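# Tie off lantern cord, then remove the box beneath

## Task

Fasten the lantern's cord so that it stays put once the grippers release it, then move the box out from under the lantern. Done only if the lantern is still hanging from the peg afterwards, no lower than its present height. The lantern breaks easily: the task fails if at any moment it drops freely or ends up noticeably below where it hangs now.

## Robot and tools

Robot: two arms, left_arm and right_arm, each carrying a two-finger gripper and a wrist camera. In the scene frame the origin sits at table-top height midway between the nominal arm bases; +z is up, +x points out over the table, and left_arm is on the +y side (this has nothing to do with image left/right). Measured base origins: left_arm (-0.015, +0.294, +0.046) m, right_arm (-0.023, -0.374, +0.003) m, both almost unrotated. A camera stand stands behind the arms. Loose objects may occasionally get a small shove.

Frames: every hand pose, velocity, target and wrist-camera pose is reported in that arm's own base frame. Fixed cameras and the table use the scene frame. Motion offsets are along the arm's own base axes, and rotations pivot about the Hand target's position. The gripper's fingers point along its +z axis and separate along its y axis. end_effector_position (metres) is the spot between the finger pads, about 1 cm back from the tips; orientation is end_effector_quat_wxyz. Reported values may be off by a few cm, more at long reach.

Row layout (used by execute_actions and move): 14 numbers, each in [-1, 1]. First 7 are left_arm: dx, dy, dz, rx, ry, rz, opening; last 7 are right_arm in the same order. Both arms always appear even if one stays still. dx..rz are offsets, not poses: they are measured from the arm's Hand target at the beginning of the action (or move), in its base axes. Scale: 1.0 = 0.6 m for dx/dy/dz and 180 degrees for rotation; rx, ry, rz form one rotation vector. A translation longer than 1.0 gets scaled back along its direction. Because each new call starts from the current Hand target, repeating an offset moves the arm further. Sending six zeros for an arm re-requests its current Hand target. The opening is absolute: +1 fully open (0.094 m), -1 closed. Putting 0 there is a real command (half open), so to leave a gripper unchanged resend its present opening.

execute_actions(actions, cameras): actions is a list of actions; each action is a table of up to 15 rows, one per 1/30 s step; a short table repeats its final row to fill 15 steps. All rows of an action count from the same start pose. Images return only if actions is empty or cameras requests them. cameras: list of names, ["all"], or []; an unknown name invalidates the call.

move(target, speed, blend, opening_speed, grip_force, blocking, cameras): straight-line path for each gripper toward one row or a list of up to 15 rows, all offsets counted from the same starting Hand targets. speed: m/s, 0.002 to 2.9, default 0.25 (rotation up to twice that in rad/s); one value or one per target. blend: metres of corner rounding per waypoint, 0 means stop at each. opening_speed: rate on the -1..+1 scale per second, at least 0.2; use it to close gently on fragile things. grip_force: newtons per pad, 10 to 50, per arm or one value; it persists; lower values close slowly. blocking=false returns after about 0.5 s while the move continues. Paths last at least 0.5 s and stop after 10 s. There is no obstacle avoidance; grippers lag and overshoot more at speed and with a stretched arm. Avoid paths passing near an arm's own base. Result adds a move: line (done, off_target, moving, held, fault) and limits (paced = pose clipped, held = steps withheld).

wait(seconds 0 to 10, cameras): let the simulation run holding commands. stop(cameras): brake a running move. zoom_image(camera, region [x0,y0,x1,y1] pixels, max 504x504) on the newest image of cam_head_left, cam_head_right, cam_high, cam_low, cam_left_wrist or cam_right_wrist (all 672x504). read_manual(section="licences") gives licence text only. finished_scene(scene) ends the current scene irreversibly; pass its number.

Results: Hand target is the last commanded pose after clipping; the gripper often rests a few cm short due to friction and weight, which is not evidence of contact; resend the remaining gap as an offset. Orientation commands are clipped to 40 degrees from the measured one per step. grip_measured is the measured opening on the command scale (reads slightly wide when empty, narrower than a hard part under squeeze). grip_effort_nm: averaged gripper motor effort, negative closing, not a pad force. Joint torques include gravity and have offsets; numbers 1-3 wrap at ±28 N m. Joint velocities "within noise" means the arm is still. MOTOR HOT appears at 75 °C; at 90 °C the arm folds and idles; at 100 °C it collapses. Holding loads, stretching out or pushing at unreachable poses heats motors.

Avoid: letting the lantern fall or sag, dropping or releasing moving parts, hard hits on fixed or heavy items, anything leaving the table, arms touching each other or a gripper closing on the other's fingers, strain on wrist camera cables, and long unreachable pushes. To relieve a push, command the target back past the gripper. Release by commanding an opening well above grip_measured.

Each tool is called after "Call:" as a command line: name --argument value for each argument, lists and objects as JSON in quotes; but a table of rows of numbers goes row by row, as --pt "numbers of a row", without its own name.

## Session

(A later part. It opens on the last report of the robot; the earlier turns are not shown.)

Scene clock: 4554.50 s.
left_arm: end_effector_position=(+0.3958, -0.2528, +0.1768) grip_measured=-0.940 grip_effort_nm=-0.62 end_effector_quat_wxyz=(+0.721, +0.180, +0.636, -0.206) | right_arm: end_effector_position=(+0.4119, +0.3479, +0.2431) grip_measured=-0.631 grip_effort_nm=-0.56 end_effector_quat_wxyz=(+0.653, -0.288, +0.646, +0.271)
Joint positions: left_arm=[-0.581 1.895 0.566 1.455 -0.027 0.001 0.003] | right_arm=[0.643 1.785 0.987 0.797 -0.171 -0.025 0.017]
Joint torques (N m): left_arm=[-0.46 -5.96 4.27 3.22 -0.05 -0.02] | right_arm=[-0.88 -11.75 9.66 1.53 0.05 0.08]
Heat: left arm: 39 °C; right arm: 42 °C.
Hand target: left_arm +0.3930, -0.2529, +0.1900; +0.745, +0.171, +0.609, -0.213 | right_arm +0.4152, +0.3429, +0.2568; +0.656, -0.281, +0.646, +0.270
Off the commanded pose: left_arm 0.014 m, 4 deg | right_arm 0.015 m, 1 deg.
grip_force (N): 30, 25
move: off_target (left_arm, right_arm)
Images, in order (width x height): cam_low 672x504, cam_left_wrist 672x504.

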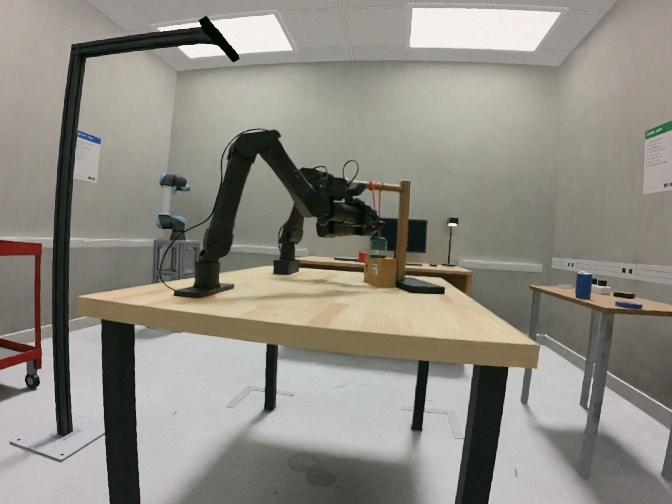

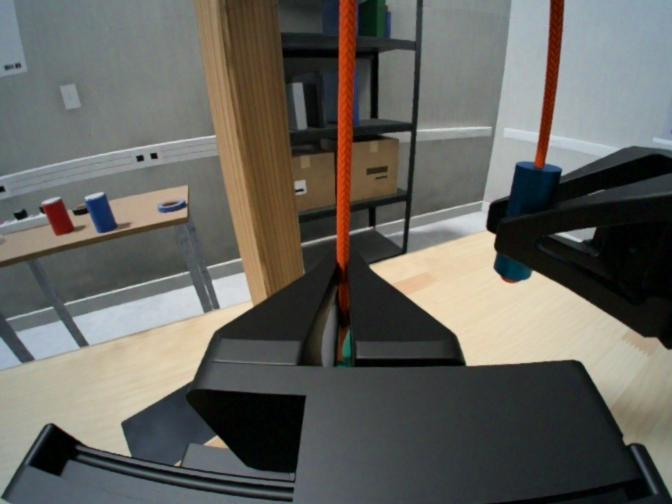

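Call:
move --pt "0 0 0 0 0 0 -0.6 0 0 0 0 0 0 -0.8" --pt "-0.017 0.0105 0.01 0 0 0 -0.6 0 0 0 0 0 0 -0.8" --pt "-0.017 0.0105 0.01 0 0 0 -1 0 0 0 0 0 0 -0.8" --speed 0.06 --opening_speed 1.0 --cameras '["cam_left_wrist"]'

Scene clock: 4576.33 s.
left_arm: end_effector_position=(+0.3905, -0.2488, +0.1646) grip_measured=-0.926 grip_effort_nm=-0.63 end_effector_quat_wxyz=(+0.711, +0.183, +0.648, -0.202) | right_arm: end_effector_position=(+0.4119, +0.3479, +0.2431) grip_measured=-0.631 grip_effort_nm=-0.56 end_effector_quat_wxyz=(+0.653, -0.288, +0.646, +0.271)
Joint positions: left_arm=[-0.581 1.895 0.532 1.455 -0.03 0.001 0.003] | right_arm=[0.643 1.785 0.987 0.797 -0.171 -0.025 0.017]
Joint torques (N m): left_arm=[-0.61 -9.7 3.29 3.2 -0.05 -0.02] | right_arm=[-0.84 -11.63 9.66 1.54 0.03 0.06]
Heat: left arm: 42 °C; right arm: 43 °C.
Hand target: left_arm +0.3829, -0.2466, +0.1961; +0.745, +0.171, +0.609, -0.213 | right_arm +0.4152, +0.3429, +0.2568; +0.656, -0.281, +0.646, +0.270
Off the commanded pose: left_arm 0.032 m, 6 deg | right_arm 0.015 m, 1 deg.
grip_force (N): 30, 25
move: off_target (left_arm, right_arm); target 3's new opening was sent with left_arm's hand 0.032 m and 6 deg from that target
Images, in order (width x height): cam_left_wrist 672x504.

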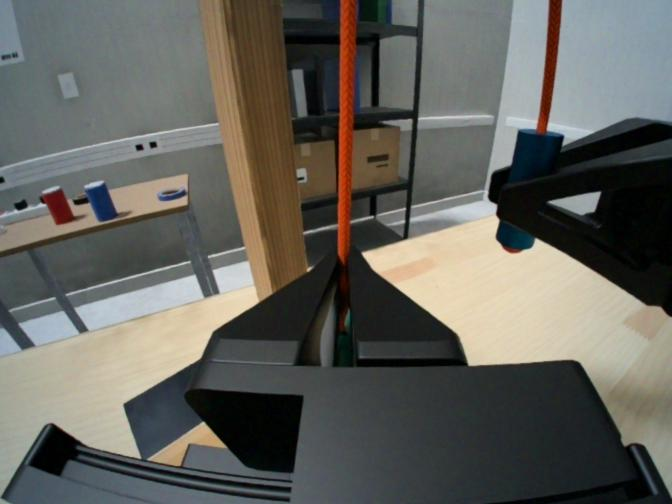

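Call:
move --pt "0 0 0.02 0 0 0 -1 0 0 0 0 0 0 -0.8" --pt "0 0 0.03 0 0 0 -1 0 0 0 0 0 0 -0.8" --pt "0 0 0.04 0 0 0 -1 0 0 0 0 0 0 -0.8" --speed 0.03 --cameras '["cam_low"]'

Call:
zoom_image --camera "cam_low" --region '[310, 140, 430, 280]'

Scene clock: 4593.03 s.
left_arm: end_effector_position=(+0.3880, -0.2469, +0.1849) grip_measured=-0.926 grip_effort_nm=-0.66 end_effector_quat_wxyz=(+0.715, +0.181, +0.644, -0.203) | right_arm: end_effector_position=(+0.4129, +0.3466, +0.2359) grip_measured=-0.631 grip_effort_nm=-0.56 end_effector_quat_wxyz=(+0.643, -0.289, +0.656, +0.268)
Joint positions: left_arm=[-0.581 1.806 0.532 1.38 -0.031 0.001 0.003] | right_arm=[0.64 1.785 0.987 0.768 -0.171 -0.025 0.017]
Joint torques (N m): left_arm=[-0.59 -11.17 5.18 2.62 -0.01 -0.02] | right_arm=[-0.69 -11.7 9.69 1.81 0.04 0.05]
Heat: left arm: 42 °C; right arm: 43 °C.
Hand target: left_arm +0.3829, -0.2467, +0.2200; +0.745, +0.171, +0.609, -0.213 | right_arm +0.4152, +0.3429, +0.2568; +0.656, -0.281, +0.646, +0.270
Off the commanded pose: left_arm 0.035 m, 6 deg | right_arm 0.021 m, 2 deg.
grip_force (N): 30, 25
move: off_target (left_arm, right_arm)
Images, in order (width x height): cam_low 672x504.

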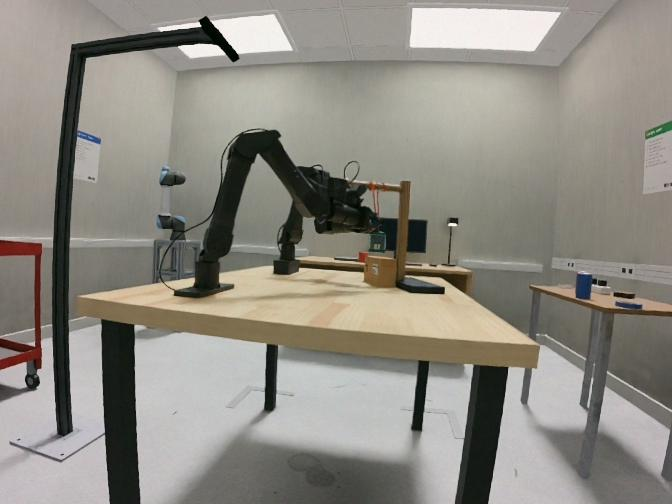

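Scaled by 3.600 from the camera's 672x504 image, which has a finer 960x720 frame.

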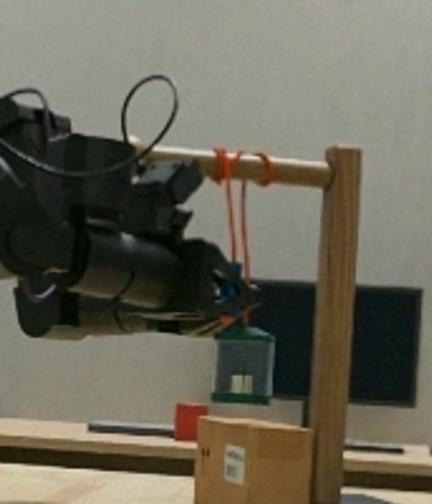

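Call:
move --pt "0 0 0 0 0 0 -1 -0.0078 0.0322 -0.045 0 0 0 -0.8" --pt "0 0 0 0 0 0 -1 -0.0078 0.0322 -0.065 0 0 0 -0.8" --speed 0.05 --cameras '["cam_low", "cam_high"]'

Call:
zoom_image --camera "cam_low" --region '[310, 140, 430, 280]'

Call:
zoom_image --camera "cam_high" --region '[270, 110, 430, 260]'

Scene clock: 4611.13 s.
left_arm: end_effector_position=(+0.3880, -0.2469, +0.1849) grip_measured=-0.926 grip_effort_nm=-0.66 end_effector_quat_wxyz=(+0.715, +0.181, +0.644, -0.203) | right_arm: end_effector_position=(+0.4103, +0.3615, +0.2285) grip_measured=-0.631 grip_effort_nm=-0.56 end_effector_quat_wxyz=(+0.660, -0.284, +0.641, +0.271)
Joint positions: left_arm=[-0.581 1.806 0.532 1.379 -0.031 0.001 0.003] | right_arm=[0.678 1.851 0.983 0.887 -0.13 -0.025 0.017]
Joint torques (N m): left_arm=[-0.51 -11.12 5.15 2.6 -0.02 -0.01] | right_arm=[0.31 -7.83 6.42 2.11 0.15 0.06]
Heat: left arm: 40 °C; right arm: 43 °C.
Hand target: left_arm +0.3829, -0.2467, +0.2199; +0.745, +0.171, +0.609, -0.213 | right_arm +0.4105, +0.3622, +0.2178; +0.656, -0.281, +0.646, +0.270
Off the commanded pose: left_arm 0.035 m, 6 deg | right_arm 0.011 m, 1 deg.
grip_force (N): 30, 25
move: off_target (left_arm, right_arm)
Images, in order (width x height): cam_high 672x504, cam_low 672x504.

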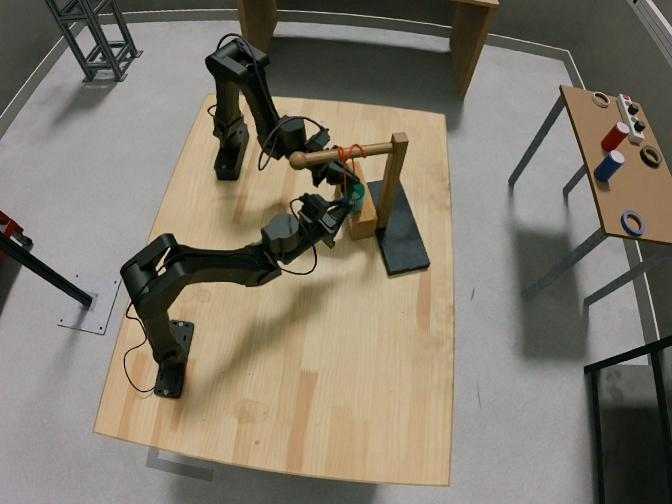

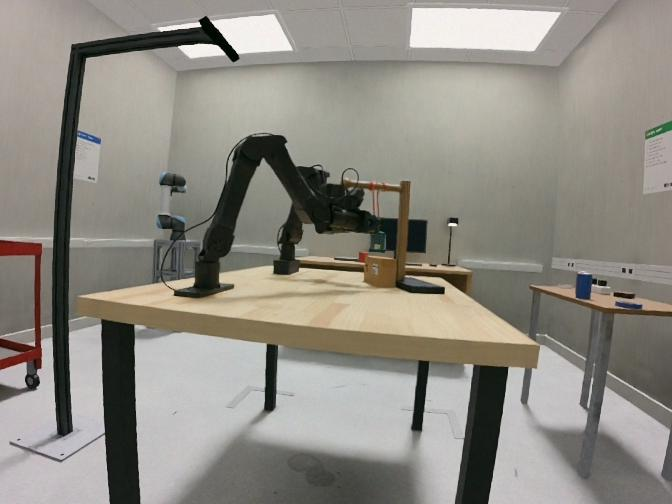

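Scaled by 3.600 from the camera's 672x504 image, which has a finer 960x720 frame.

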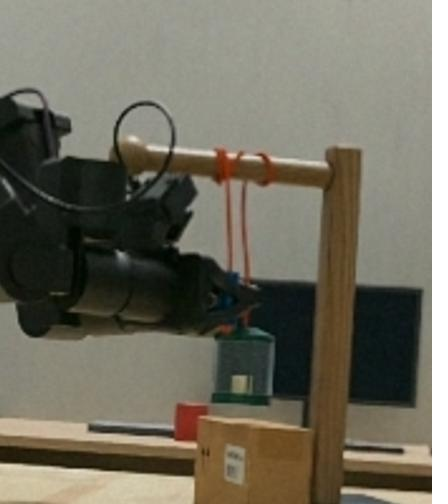

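Scaled by 3.150 from the camera's 672x504 image, which has a finer 960x720 frame.

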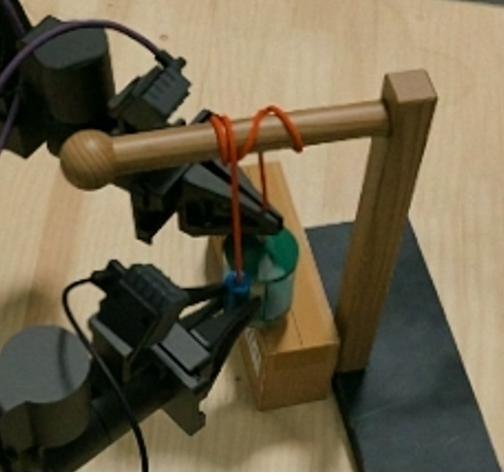

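Call:
move --pt "0 0 0 0 0 0 -1 0 0 -0.02 0 0 0 -0.8" --pt "0 0 0 0 0 0 -1 0 0 -0.035 0 0 0 -0.8" --speed 0.05 --cameras '["cam_low", "cam_high"]'

Call:
zoom_image --camera "cam_low" --region '[310, 140, 430, 280]'

Call:
zoom_image --camera "cam_high" --region '[270, 110, 430, 260]'

Scene clock: 4622.63 s.
left_arm: end_effector_position=(+0.3880, -0.2469, +0.1849) grip_measured=-0.926 grip_effort_nm=-0.66 end_effector_quat_wxyz=(+0.715, +0.181, +0.644, -0.203) | right_arm: end_effector_position=(+0.4100, +0.3613, +0.2253) grip_measured=-0.631 grip_effort_nm=-0.56 end_effector_quat_wxyz=(+0.679, -0.278, +0.621, +0.276)
Joint positions: left_arm=[-0.581 1.806 0.532 1.379 -0.031 0.001 0.003] | right_arm=[0.678 1.896 0.957 1.014 -0.13 -0.025 0.017]
Joint torques (N m): left_arm=[-0.59 -11.17 5.19 2.59 -0.02 -0.02] | right_arm=[0.29 -7.34 5.46 1.68 0.16 0.07]
Heat: left arm: 40 °C; right arm: 42 °C.
Hand target: left_arm +0.3829, -0.2467, +0.2199; +0.745, +0.171, +0.609, -0.213 | right_arm +0.4105, +0.3622, +0.1968; +0.656, -0.281, +0.646, +0.270
Off the commanded pose: left_arm 0.035 m, 6 deg | right_arm 0.029 m, 4 deg.
grip_force (N): 30, 25
move: off_target (left_arm, right_arm)
Images, in order (width x height): cam_high 672x504, cam_low 672x504.

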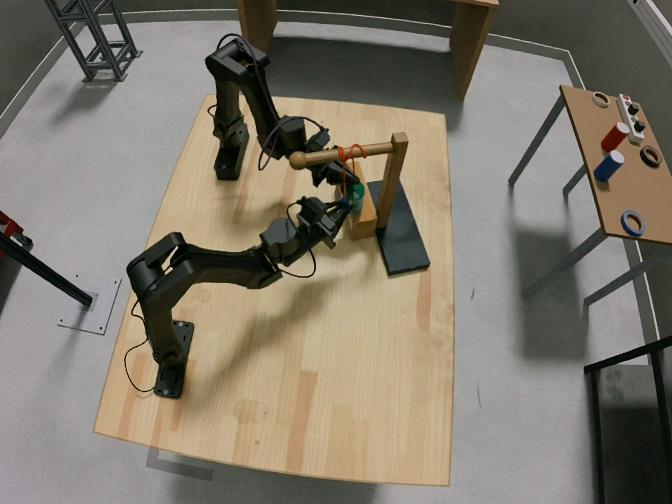

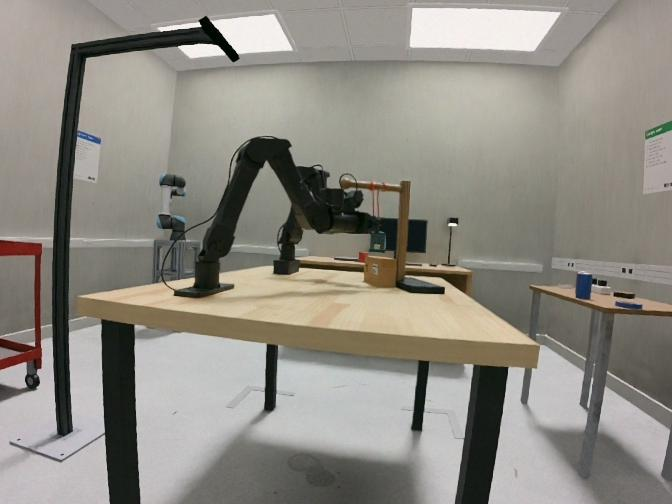

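Scaled by 3.600 from the camera's 672x504 image, which has a finer 960x720 frame.

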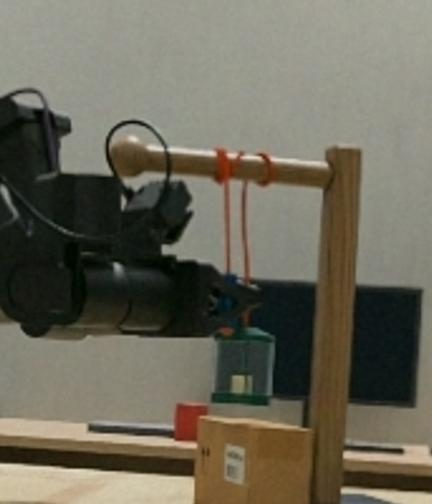

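Scaled by 3.150 from the camera's 672x504 image, which has a finer 960x720 frame.

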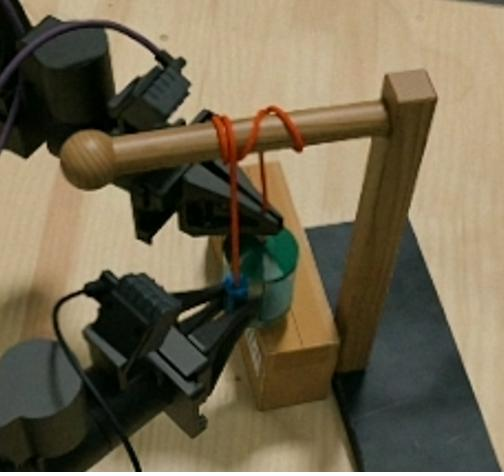

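Call:
execute_actions --actions '[]' --cameras '["cam_high", "cam_low", "cam_right_wrist"]'

Scene clock: 4648.60 s.
left_arm: end_effector_position=(+0.3880, -0.2469, +0.1849) grip_measured=-0.926 grip_effort_nm=-0.66 end_effector_quat_wxyz=(+0.715, +0.181, +0.644, -0.203) | right_arm: end_effector_position=(+0.4100, +0.3613, +0.2254) grip_measured=-0.631 grip_effort_nm=-0.56 end_effector_quat_wxyz=(+0.679, -0.278, +0.621, +0.277)
Joint positions: left_arm=[-0.581 1.806 0.532 1.379 -0.031 0.001 0.003] | right_arm=[0.678 1.896 0.957 1.014 -0.13 -0.025 0.017]
Joint velocities: within noise
Joint torques (N m): left_arm=[-0.65 -11.15 5.18 2.61 -0.04 -0.01] | right_arm=[0.35 -7.34 5.45 1.66 0.13 0.05]
Heat: left arm: 43 °C; right arm: 42 °C.
Hand target: left_arm +0.3829, -0.2467, +0.2199; +0.745, +0.171, +0.609, -0.213 | right_arm +0.4105, +0.3622, +0.1969; +0.656, -0.281, +0.646, +0.270
Tool commands: left_gripper/opening=-1.0 right_gripper/opening=-0.8
Off the commanded pose: left_arm 0.035 m, 6 deg | right_arm 0.029 m, 4 deg.
grip_force (N): 30, 25
Images, in order (width x height): cam_high 672x504, cam_low 672x504, cam_right_wrist 672x504.

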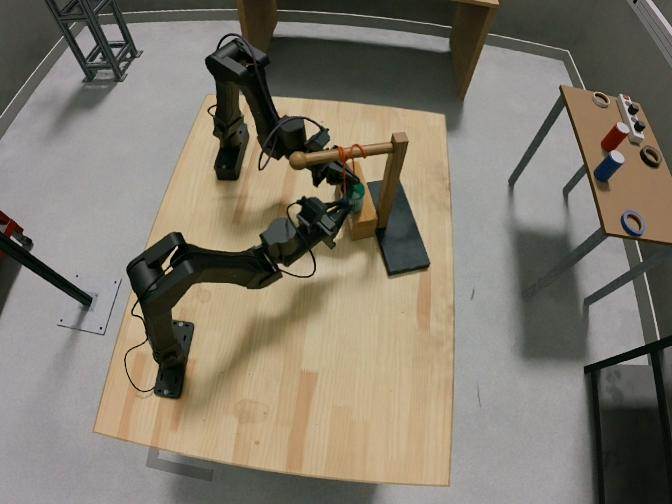

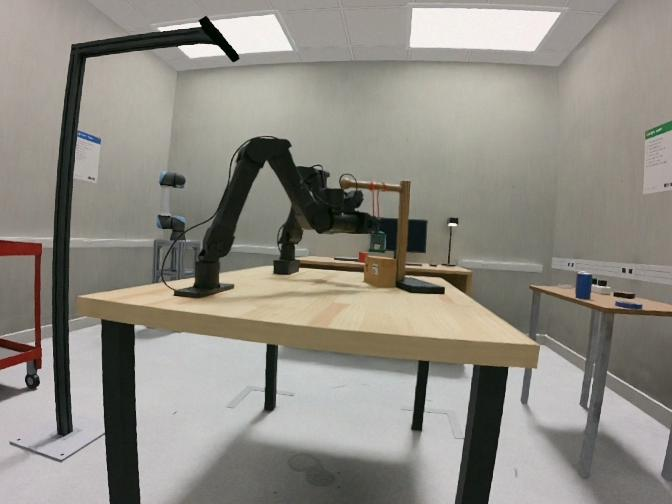

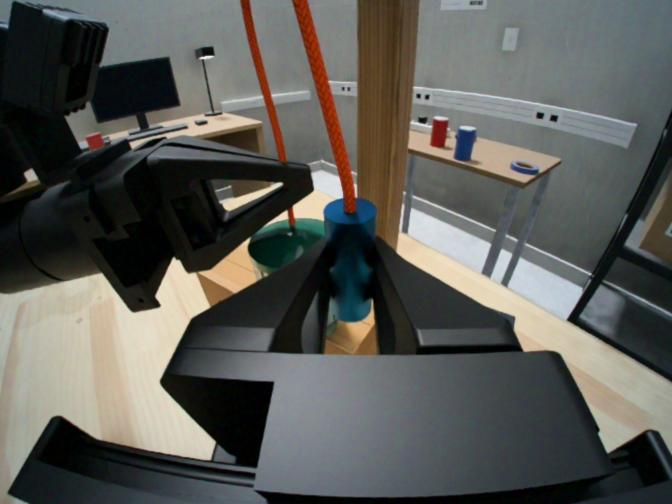

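Call:
zoom_image --camera "cam_high" --region '[280, 130, 420, 235]'

Call:
zoom_image --camera "cam_low" --region '[310, 160, 430, 300]'

Scaled by 3.600 from the camera's 672x504 image, which has a finer 960x720 frame.

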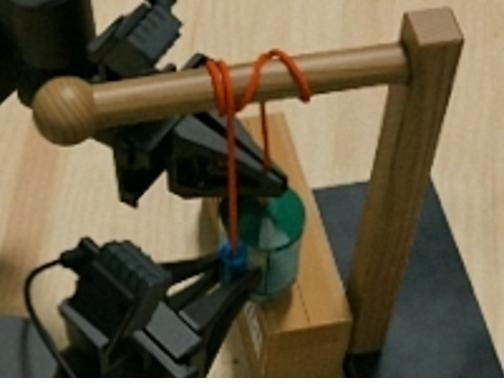

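Scaled by 3.600 from the camera's 672x504 image, which has a finer 960x720 frame.

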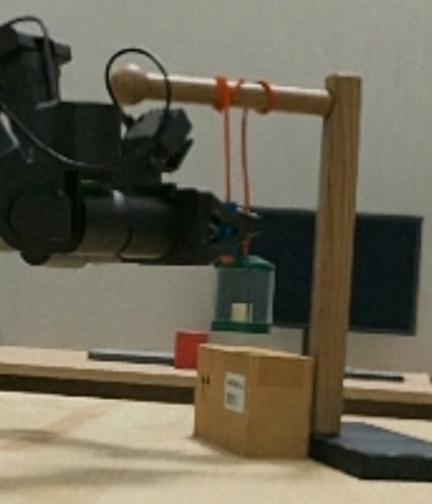

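Call:
move --target '[0,0,0,0,0,0,-1, 0,0,-0.015,0,0,0,-0.8]' --speed 0.04 --cameras '["cam_high"]'

Call:
zoom_image --camera "cam_high" --region '[280, 130, 420, 235]'

Scene clock: 4667.63 s.
left_arm: end_effector_position=(+0.3880, -0.2469, +0.1849) grip_measured=-0.926 grip_effort_nm=-0.66 end_effector_quat_wxyz=(+0.715, +0.181, +0.644, -0.203) | right_arm: end_effector_position=(+0.4095, +0.3609, +0.2246) grip_measured=-0.631 grip_effort_nm=-0.56 end_effector_quat_wxyz=(+0.688, -0.275, +0.611, +0.279)
Joint positions: left_arm=[-0.581 1.806 0.532 1.379 -0.031 0.001 0.003] | right_arm=[0.678 1.915 0.946 1.07 -0.13 -0.025 0.017]
Joint torques (N m): left_arm=[-0.62 -11.14 5.11 2.61 -0.03 -0.01] | right_arm=[0.35 -6.97 5.11 1.45 0.14 0.03]
Heat: left arm: 44 °C; right arm: 41 °C.
Hand target: left_arm +0.3829, -0.2467, +0.2199; +0.745, +0.171, +0.609, -0.213 | right_arm +0.4105, +0.3622, +0.1877; +0.656, -0.281, +0.646, +0.270
Off the commanded pose: left_arm 0.035 m, 6 deg | right_arm 0.037 m, 6 deg.
grip_force (N): 30, 25
move: off_target (left_arm, right_arm)
Images, in order (width x height): cam_high 672x504.

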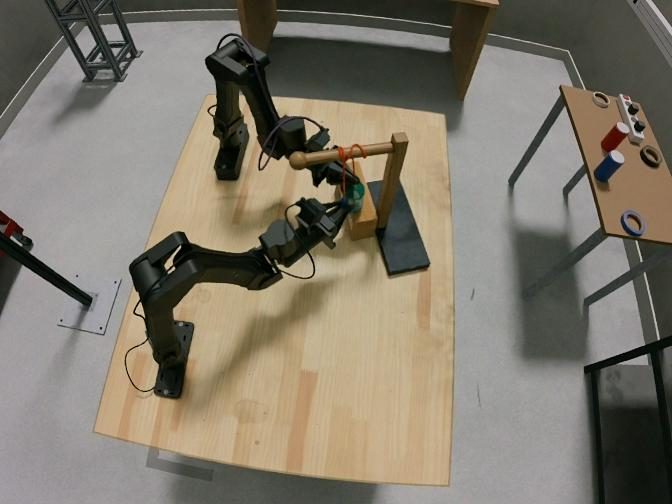

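Scaled by 3.600 from the camera's 672x504 image, which has a finer 960x720 frame.

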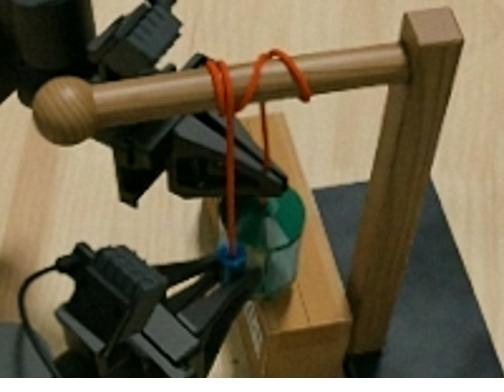

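Call:
move --target '[0.012,-0.004,-0.02,0,0,0,-1, 0,0,0,0,0,0,-0.8]' --speed 0.04 --cameras '[]'

Scene clock: 4686.27 s.
left_arm: end_effector_position=(+0.3878, -0.2468, +0.1867) grip_measured=-0.926 grip_effort_nm=-0.66 end_effector_quat_wxyz=(+0.717, +0.180, +0.642, -0.204) | right_arm: end_effector_position=(+0.4095, +0.3609, +0.2246) grip_measured=-0.631 grip_effort_nm=-0.56 end_effector_quat_wxyz=(+0.688, -0.275, +0.611, +0.279)
Joint positions: left_arm=[-0.581 1.806 0.532 1.386 -0.031 0.001 0.003] | right_arm=[0.678 1.915 0.946 1.07 -0.13 -0.025 0.017]
Joint torques (N m): left_arm=[0.09 -5.85 6.5 3.07 0.03 -0.02] | right_arm=[0.24 -6.9 5.09 1.45 0.16 0.06]
Heat: left arm: 44 °C; right arm: 40 °C.
Hand target: left_arm +0.3901, -0.2491, +0.2080; +0.745, +0.171, +0.609, -0.213 | right_arm +0.4105, +0.3622, +0.1877; +0.656, -0.281, +0.646, +0.270
Off the commanded pose: left_arm 0.021 m, 5 deg | right_arm 0.037 m, 6 deg.
grip_force (N): 30, 25
move: off_target (left_arm, right_arm)
No camera images: "cameras" was empty.

Call:
move --target '[0.004,-0.002,-0.015,0,0,0,-1, 0,0,0,0,0,0,-0.8]' --speed 0.04 --cameras '[]'

Scene clock: 4691.17 s.
left_arm: end_effector_position=(+0.3894, -0.2479, +0.1752) grip_measured=-0.926 grip_effort_nm=-0.66 end_effector_quat_wxyz=(+0.715, +0.181, +0.645, -0.203) | right_arm: end_effector_position=(+0.4095, +0.3609, +0.2246) grip_measured=-0.631 grip_effort_nm=-0.56 end_effector_quat_wxyz=(+0.688, -0.275, +0.611, +0.279)
Joint positions: left_arm=[-0.581 1.855 0.532 1.427 -0.031 0.001 0.003] | right_arm=[0.678 1.915 0.946 1.07 -0.13 -0.025 0.017]
Joint torques (N m): left_arm=[0.17 -6.13 6.54 3.11 0.04 0] | right_arm=[0.35 -6.95 5.03 1.45 0.15 0.04]
Heat: left arm: 43 °C; right arm: 40 °C.
Hand target: left_arm +0.3925, -0.2503, +0.1990; +0.745, +0.171, +0.609, -0.213 | right_arm +0.4105, +0.3622, +0.1877; +0.656, -0.281, +0.646, +0.270
Off the commanded pose: left_arm 0.024 m, 6 deg | right_arm 0.037 m, 6 deg.
grip_force (N): 30, 25
move: off_target (left_arm, right_arm)
No camera images: "cameras" was empty.

Call:
execute_actions --actions '[]' --cameras '["cam_high", "cam_low"]'

Call:
zoom_image --camera "cam_high" --region '[280, 130, 420, 235]'

Call:
zoom_image --camera "cam_low" --region '[330, 160, 430, 300]'

Scene clock: 4698.23 s.
left_arm: end_effector_position=(+0.3894, -0.2479, +0.1752) grip_measured=-0.926 grip_effort_nm=-0.66 end_effector_quat_wxyz=(+0.715, +0.181, +0.645, -0.203) | right_arm: end_effector_position=(+0.4095, +0.3609, +0.2246) grip_measured=-0.631 grip_effort_nm=-0.56 end_effector_quat_wxyz=(+0.688, -0.275, +0.611, +0.279)
Joint positions: left_arm=[-0.581 1.855 0.532 1.427 -0.031 0.001 0.003] | right_arm=[0.678 1.915 0.946 1.07 -0.13 -0.025 0.017]
Joint velocities: within noise
Joint torques (N m): left_arm=[0.17 -6.09 6.54 3.13 0.05 -0.02] | right_arm=[0.28 -6.99 5.09 1.47 0.17 0.06]
Heat: left arm: 41 °C; right arm: 40 °C.
Hand target: left_arm +0.3925, -0.2503, +0.1990; +0.745, +0.171, +0.609, -0.213 | right_arm +0.4105, +0.3622, +0.1877; +0.656, -0.281, +0.646, +0.270
Tool commands: left_gripper/opening=-1.0 right_gripper/opening=-0.8
Off the commanded pose: left_arm 0.024 m, 6 deg | right_arm 0.037 m, 6 deg.
grip_force (N): 30, 25
Images, in order (width x height): cam_high 672x504, cam_low 672x504.

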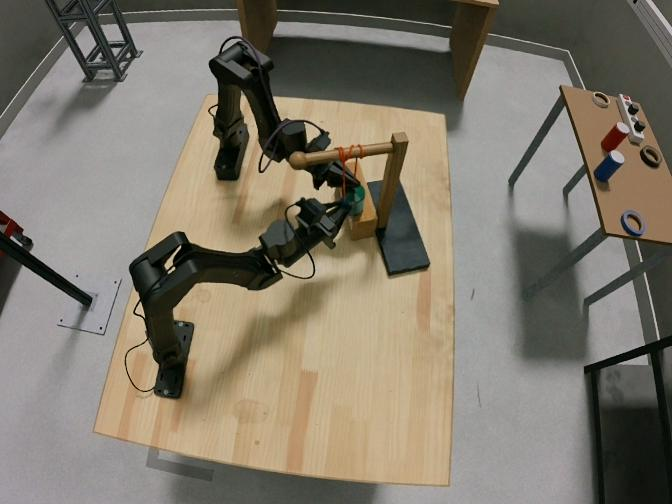

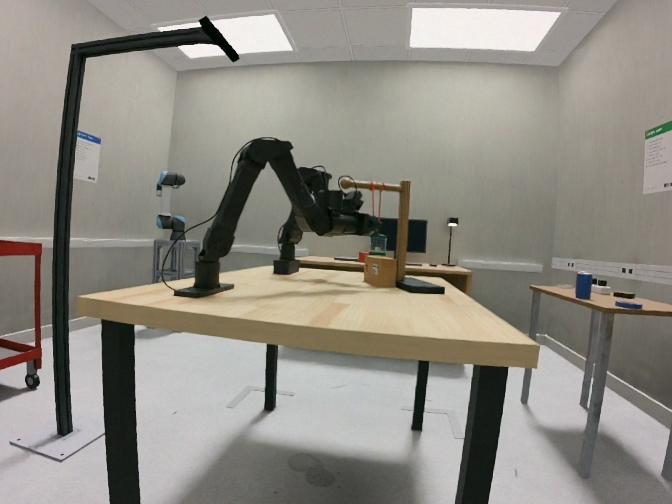

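Scaled by 3.600 from the camera's 672x504 image, which has a finer 960x720 frame.

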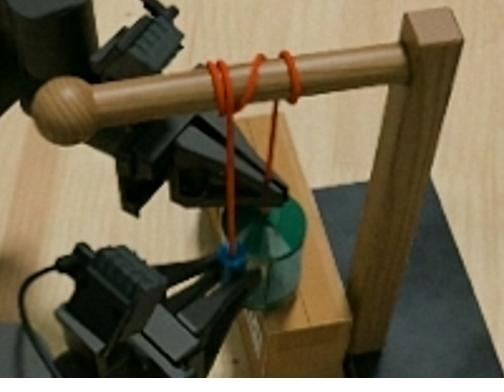

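Scaled by 3.600 from the camera's 672x504 image, which has a finer 960x720 frame.

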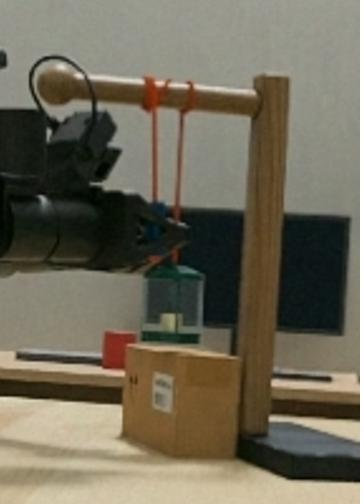

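Call:
move --target '[0.003,-0.002,-0.01,0,0,0,-1, 0,0,0,0,0,0,-0.8]' --speed 0.04 --cameras '["cam_high", "cam_low"]'

Call:
zoom_image --camera "cam_high" --region '[280, 130, 420, 235]'

Call:
zoom_image --camera "cam_low" --region '[330, 160, 430, 300]'

Scene clock: 4708.37 s.
left_arm: end_effector_position=(+0.3912, -0.2491, +0.1731) grip_measured=-0.926 grip_effort_nm=-0.66 end_effector_quat_wxyz=(+0.717, +0.180, +0.642, -0.204) | right_arm: end_effector_position=(+0.4095, +0.3609, +0.2246) grip_measured=-0.631 grip_effort_nm=-0.56 end_effector_quat_wxyz=(+0.688, -0.275, +0.611, +0.279)
Joint positions: left_arm=[-0.581 1.881 0.539 1.454 -0.031 0.001 0.003] | right_arm=[0.678 1.915 0.946 1.07 -0.13 -0.025 0.017]
Joint torques (N m): left_arm=[0.16 -5.76 6.35 3.11 0.04 -0.02] | right_arm=[0.38 -6.95 5.04 1.47 0.16 0.04]
Heat: left arm: 41 °C; right arm: 39 °C.
Hand target: left_arm +0.3943, -0.2514, +0.1930; +0.745, +0.171, +0.609, -0.213 | right_arm +0.4105, +0.3622, +0.1877; +0.656, -0.281, +0.646, +0.270
Off the commanded pose: left_arm 0.020 m, 5 deg | right_arm 0.037 m, 6 deg.
grip_force (N): 30, 25
move: off_target (left_arm, right_arm)
Images, in order (width x height): cam_high 672x504, cam_low 672x504.

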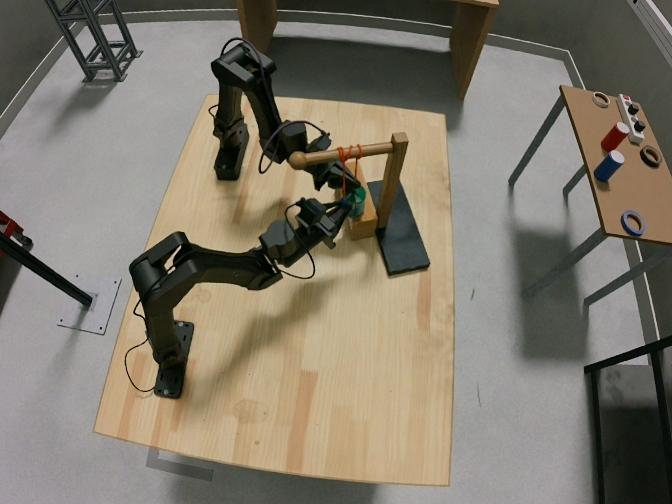

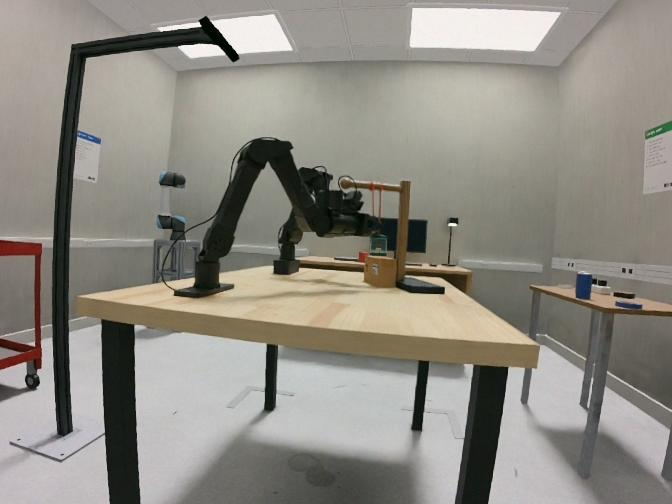

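Scaled by 3.600 from the camera's 672x504 image, which has a finer 960x720 frame.

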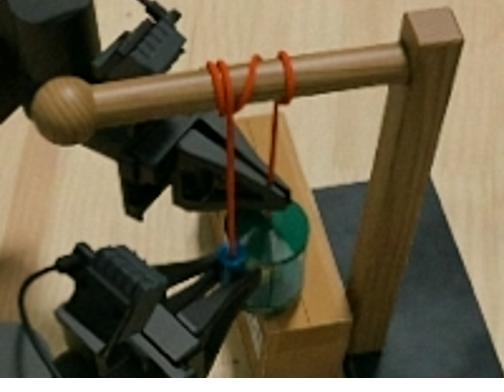

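Scaled by 3.600 from the camera's 672x504 image, which has a finer 960x720 frame.

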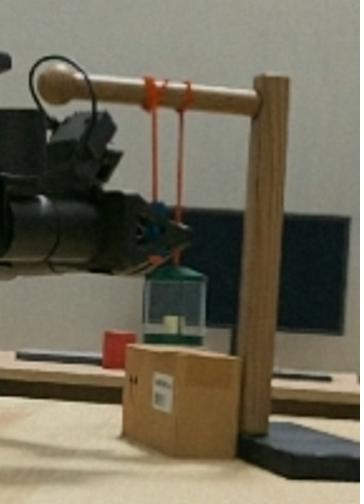

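Call:
move --target '[0.002,-0.001,-0.01,0,0,0,-1, 0,0,0,0,0,0,-0.8]' --speed 0.04 --cameras '["cam_high", "cam_low", "cam_left_wrist"]'

Call:
zoom_image --camera "cam_high" --region '[280, 130, 420, 235]'

Call:
zoom_image --camera "cam_low" --region '[340, 170, 420, 290]'

Scene clock: 4729.13 s.
left_arm: end_effector_position=(+0.3945, -0.2512, +0.1716) grip_measured=-0.926 grip_effort_nm=-0.66 end_effector_quat_wxyz=(+0.718, +0.180, +0.641, -0.204) | right_arm: end_effector_position=(+0.4095, +0.3609, +0.2246) grip_measured=-0.631 grip_effort_nm=-0.56 end_effector_quat_wxyz=(+0.688, -0.275, +0.611, +0.279)
Joint positions: left_arm=[-0.581 1.9 0.554 1.46 -0.031 0.001 0.003] | right_arm=[0.678 1.915 0.946 1.07 -0.13 -0.025 0.017]
Joint torques (N m): left_arm=[0.14 -5.07 5.44 3.33 0.06 -0.01] | right_arm=[0.36 -7.08 5.01 1.47 0.16 0.05]
Heat: left arm: 43 °C; right arm: 39 °C.
Hand target: left_arm +0.3955, -0.2521, +0.1871; +0.745, +0.171, +0.609, -0.213 | right_arm +0.4105, +0.3622, +0.1877; +0.656, -0.281, +0.646, +0.270
Off the commanded pose: left_arm 0.015 m, 5 deg | right_arm 0.037 m, 6 deg.
grip_force (N): 30, 25
move: off_target (left_arm, right_arm)
Images, in order (width x height): cam_high 672x504, cam_low 672x504, cam_left_wrist 672x504.

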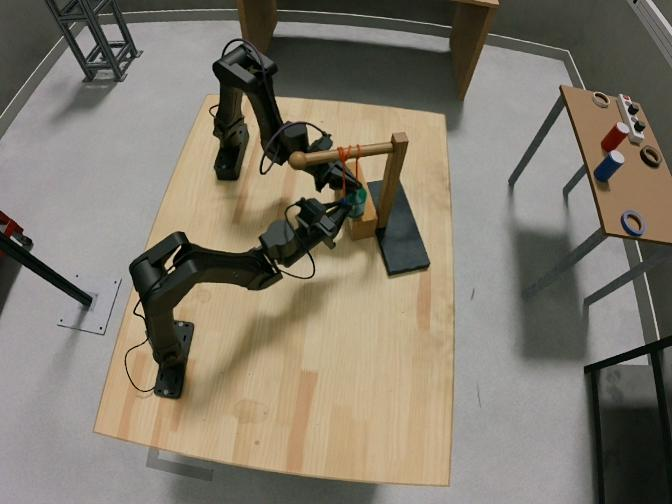

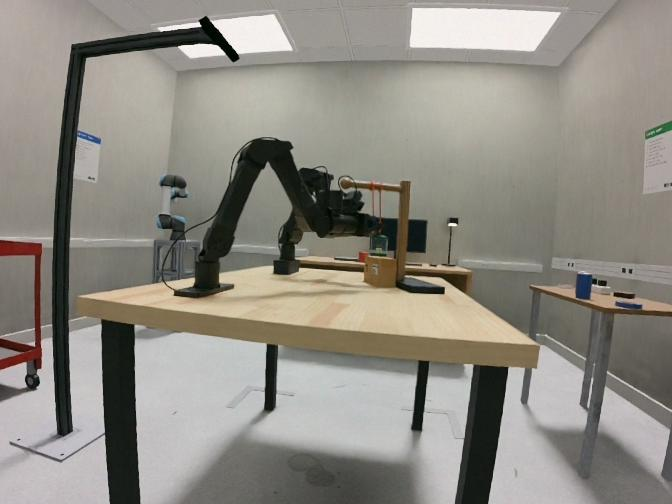

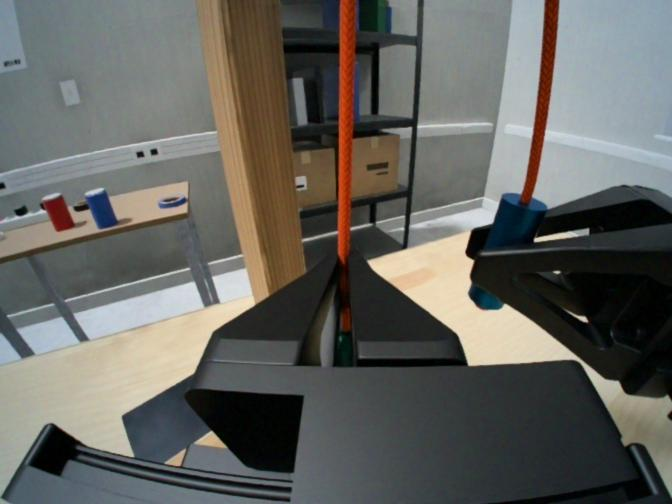

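Scaled by 3.600 from the camera's 672x504 image, which has a finer 960x720 frame.

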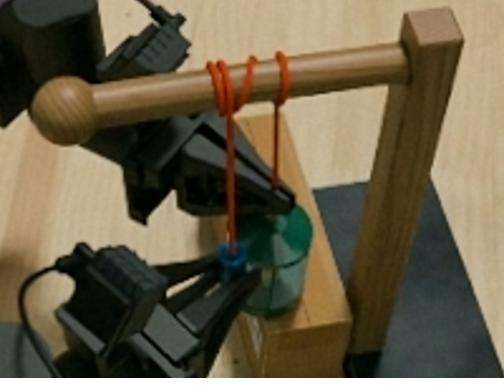

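Scaled by 4.200 from the camera's 672x504 image, which has a finer 960x720 frame.

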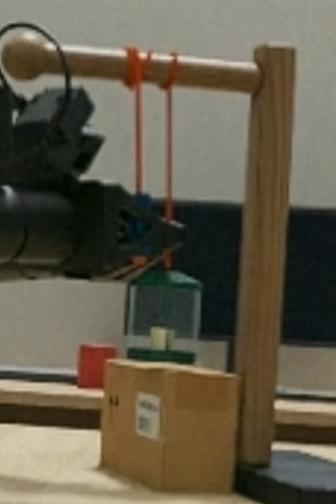

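Call:
move --target '[0,0,-0.01,0,0,0,-1, 0,0,0,0,0,0,-0.8]' --speed 0.04 --cameras '["cam_high", "cam_low"]'

Call:
zoom_image --camera "cam_high" --region '[280, 130, 420, 235]'

Call:
zoom_image --camera "cam_low" --region '[340, 170, 420, 290]'

Scene clock: 4742.60 s.
left_arm: end_effector_position=(+0.3952, -0.2517, +0.1707) grip_measured=-0.926 grip_effort_nm=-0.66 end_effector_quat_wxyz=(+0.718, +0.180, +0.641, -0.204) | right_arm: end_effector_position=(+0.4095, +0.3609, +0.2246) grip_measured=-0.631 grip_effort_nm=-0.56 end_effector_quat_wxyz=(+0.688, -0.275, +0.611, +0.279)
Joint positions: left_arm=[-0.581 1.906 0.558 1.462 -0.031 0.001 0.003] | right_arm=[0.678 1.915 0.946 1.07 -0.13 -0.025 0.017]
Joint torques (N m): left_arm=[0.17 -4.7 4.86 3.31 0.06 -0.02] | right_arm=[0.25 -7.01 5.03 1.46 0.16 0.05]
Heat: left arm: 47 °C; right arm: 38 °C.
Hand target: left_arm +0.3955, -0.2521, +0.1811; +0.745, +0.171, +0.609, -0.213 | right_arm +0.4105, +0.3622, +0.1877; +0.656, -0.281, +0.646, +0.270
Off the commanded pose: left_arm 0.010 m, 5 deg | right_arm 0.037 m, 6 deg.
joint sent to its limit (left arm) — joint 4 (wrist pitch), upper limit. The joint targets still meet the commanded pose.
grip_force (N): 30, 25
move: off_target (left_arm, right_arm)
Images, in order (width x height): cam_high 672x504, cam_low 672x504.

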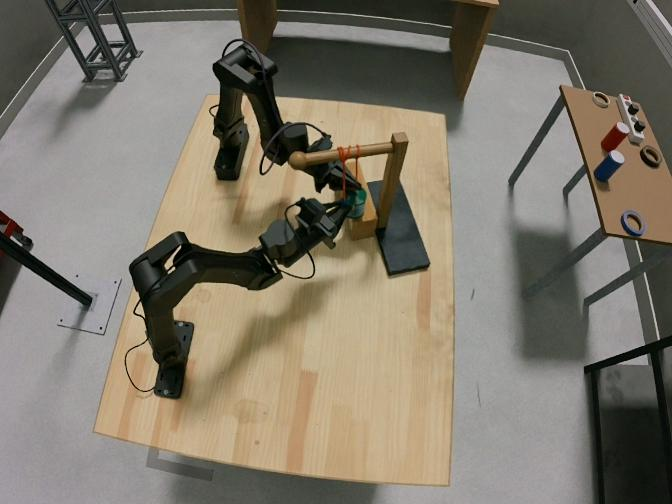

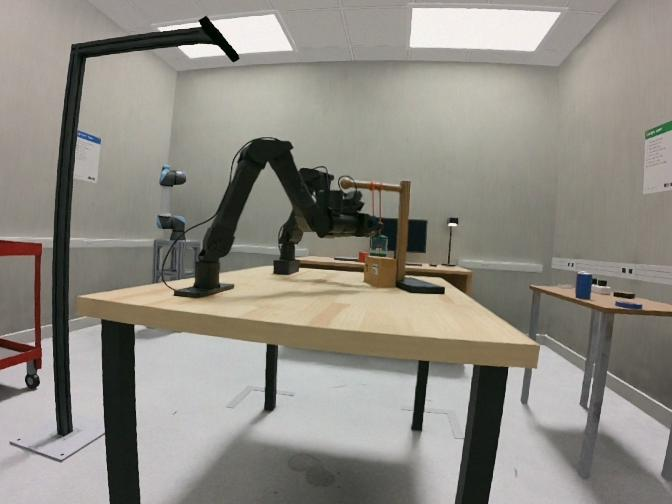

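Scaled by 3.600 from the camera's 672x504 image, which has a finer 960x720 frame.

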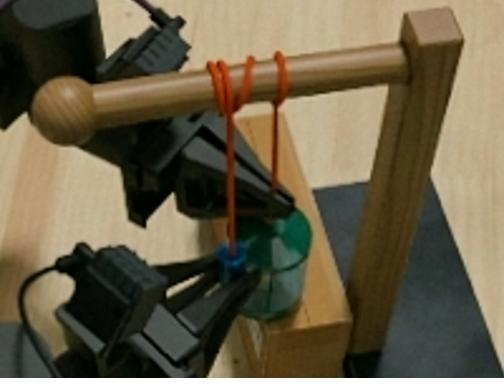

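Scaled by 4.200 from the camera's 672x504 image, which has a finer 960x720 frame.

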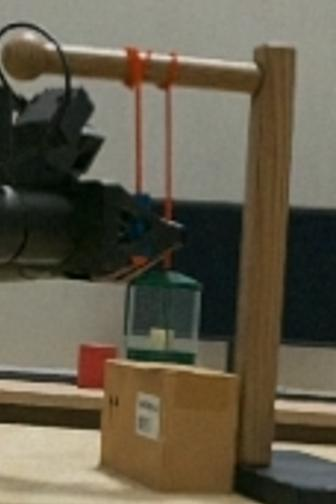

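Call:
execute_actions --actions '[]' --cameras '["cam_right_wrist", "cam_head_right", "cam_head_left"]'

Call:
zoom_image --camera "cam_right_wrist" --region '[180, 150, 430, 380]'

Call:
zoom_image --camera "cam_head_right" --region '[240, 180, 440, 330]'

Scene clock: 4753.17 s.
left_arm: end_effector_position=(+0.3952, -0.2517, +0.1707) grip_measured=-0.926 grip_effort_nm=-0.66 end_effector_quat_wxyz=(+0.718, +0.180, +0.641, -0.204) | right_arm: end_effector_position=(+0.4095, +0.3609, +0.2246) grip_measured=-0.631 grip_effort_nm=-0.56 end_effector_quat_wxyz=(+0.688, -0.275, +0.611, +0.279)
Joint positions: left_arm=[-0.581 1.906 0.558 1.462 -0.031 0.001 0.003] | right_arm=[0.678 1.915 0.946 1.07 -0.13 -0.025 0.017]
Joint velocities: within noise
Joint torques (N m): left_arm=[0.16 -4.75 4.86 3.32 0.06 -0.04] | right_arm=[0.29 -6.98 5 1.47 0.18 0.04]
Heat: left arm: 49 °C; right arm: 38 °C.
Hand target: left_arm +0.3955, -0.2521, +0.1811; +0.745, +0.171, +0.609, -0.213 | right_arm +0.4105, +0.3622, +0.1877; +0.656, -0.281, +0.646, +0.270
Tool commands: left_gripper/opening=-1.0 right_gripper/opening=-0.8
Off the commanded pose: left_arm 0.010 m, 5 deg | right_arm 0.037 m, 6 deg.
grip_force (N): 30, 25
Images, in order (width x height): cam_head_left 672x504, cam_head_right 672x504, cam_right_wrist 672x504.

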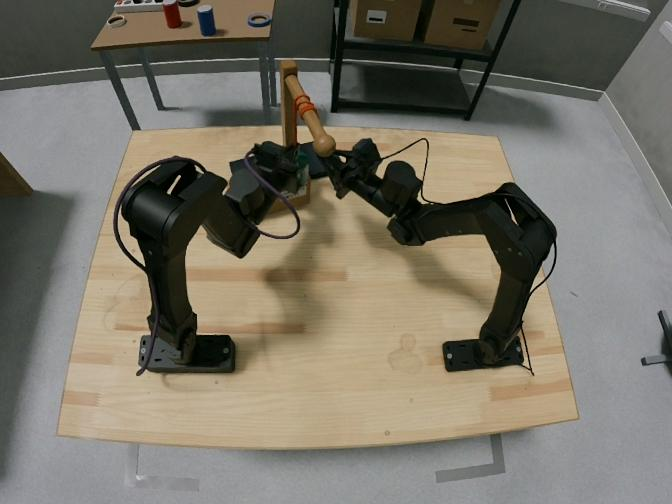

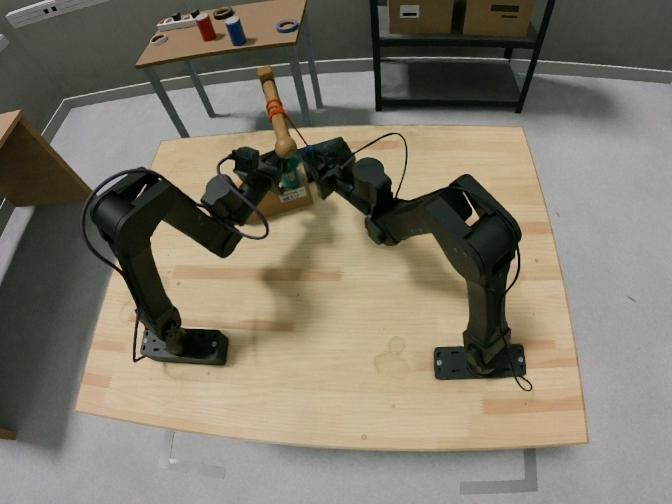

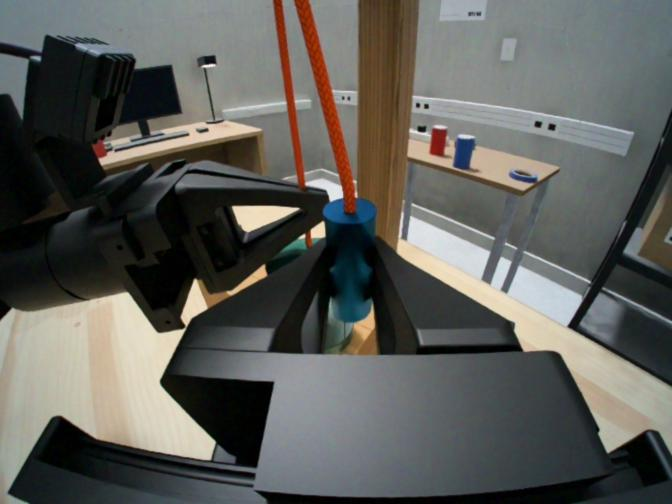

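Scaled by 2.016 from the camera's 672x504 image, which has a finer 960x720 frame.

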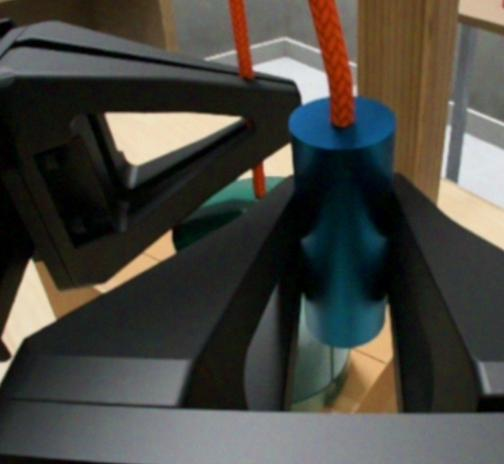

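Scaled by 2.520 from the camera's 672x504 image, which has a finer 960x720 frame.

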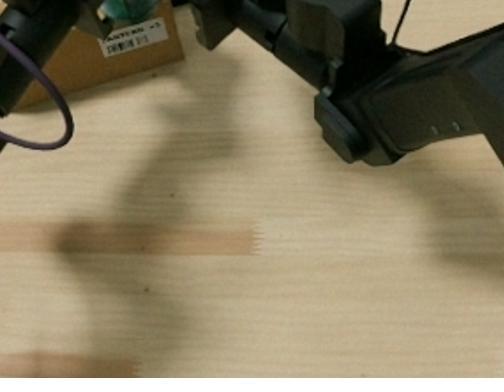

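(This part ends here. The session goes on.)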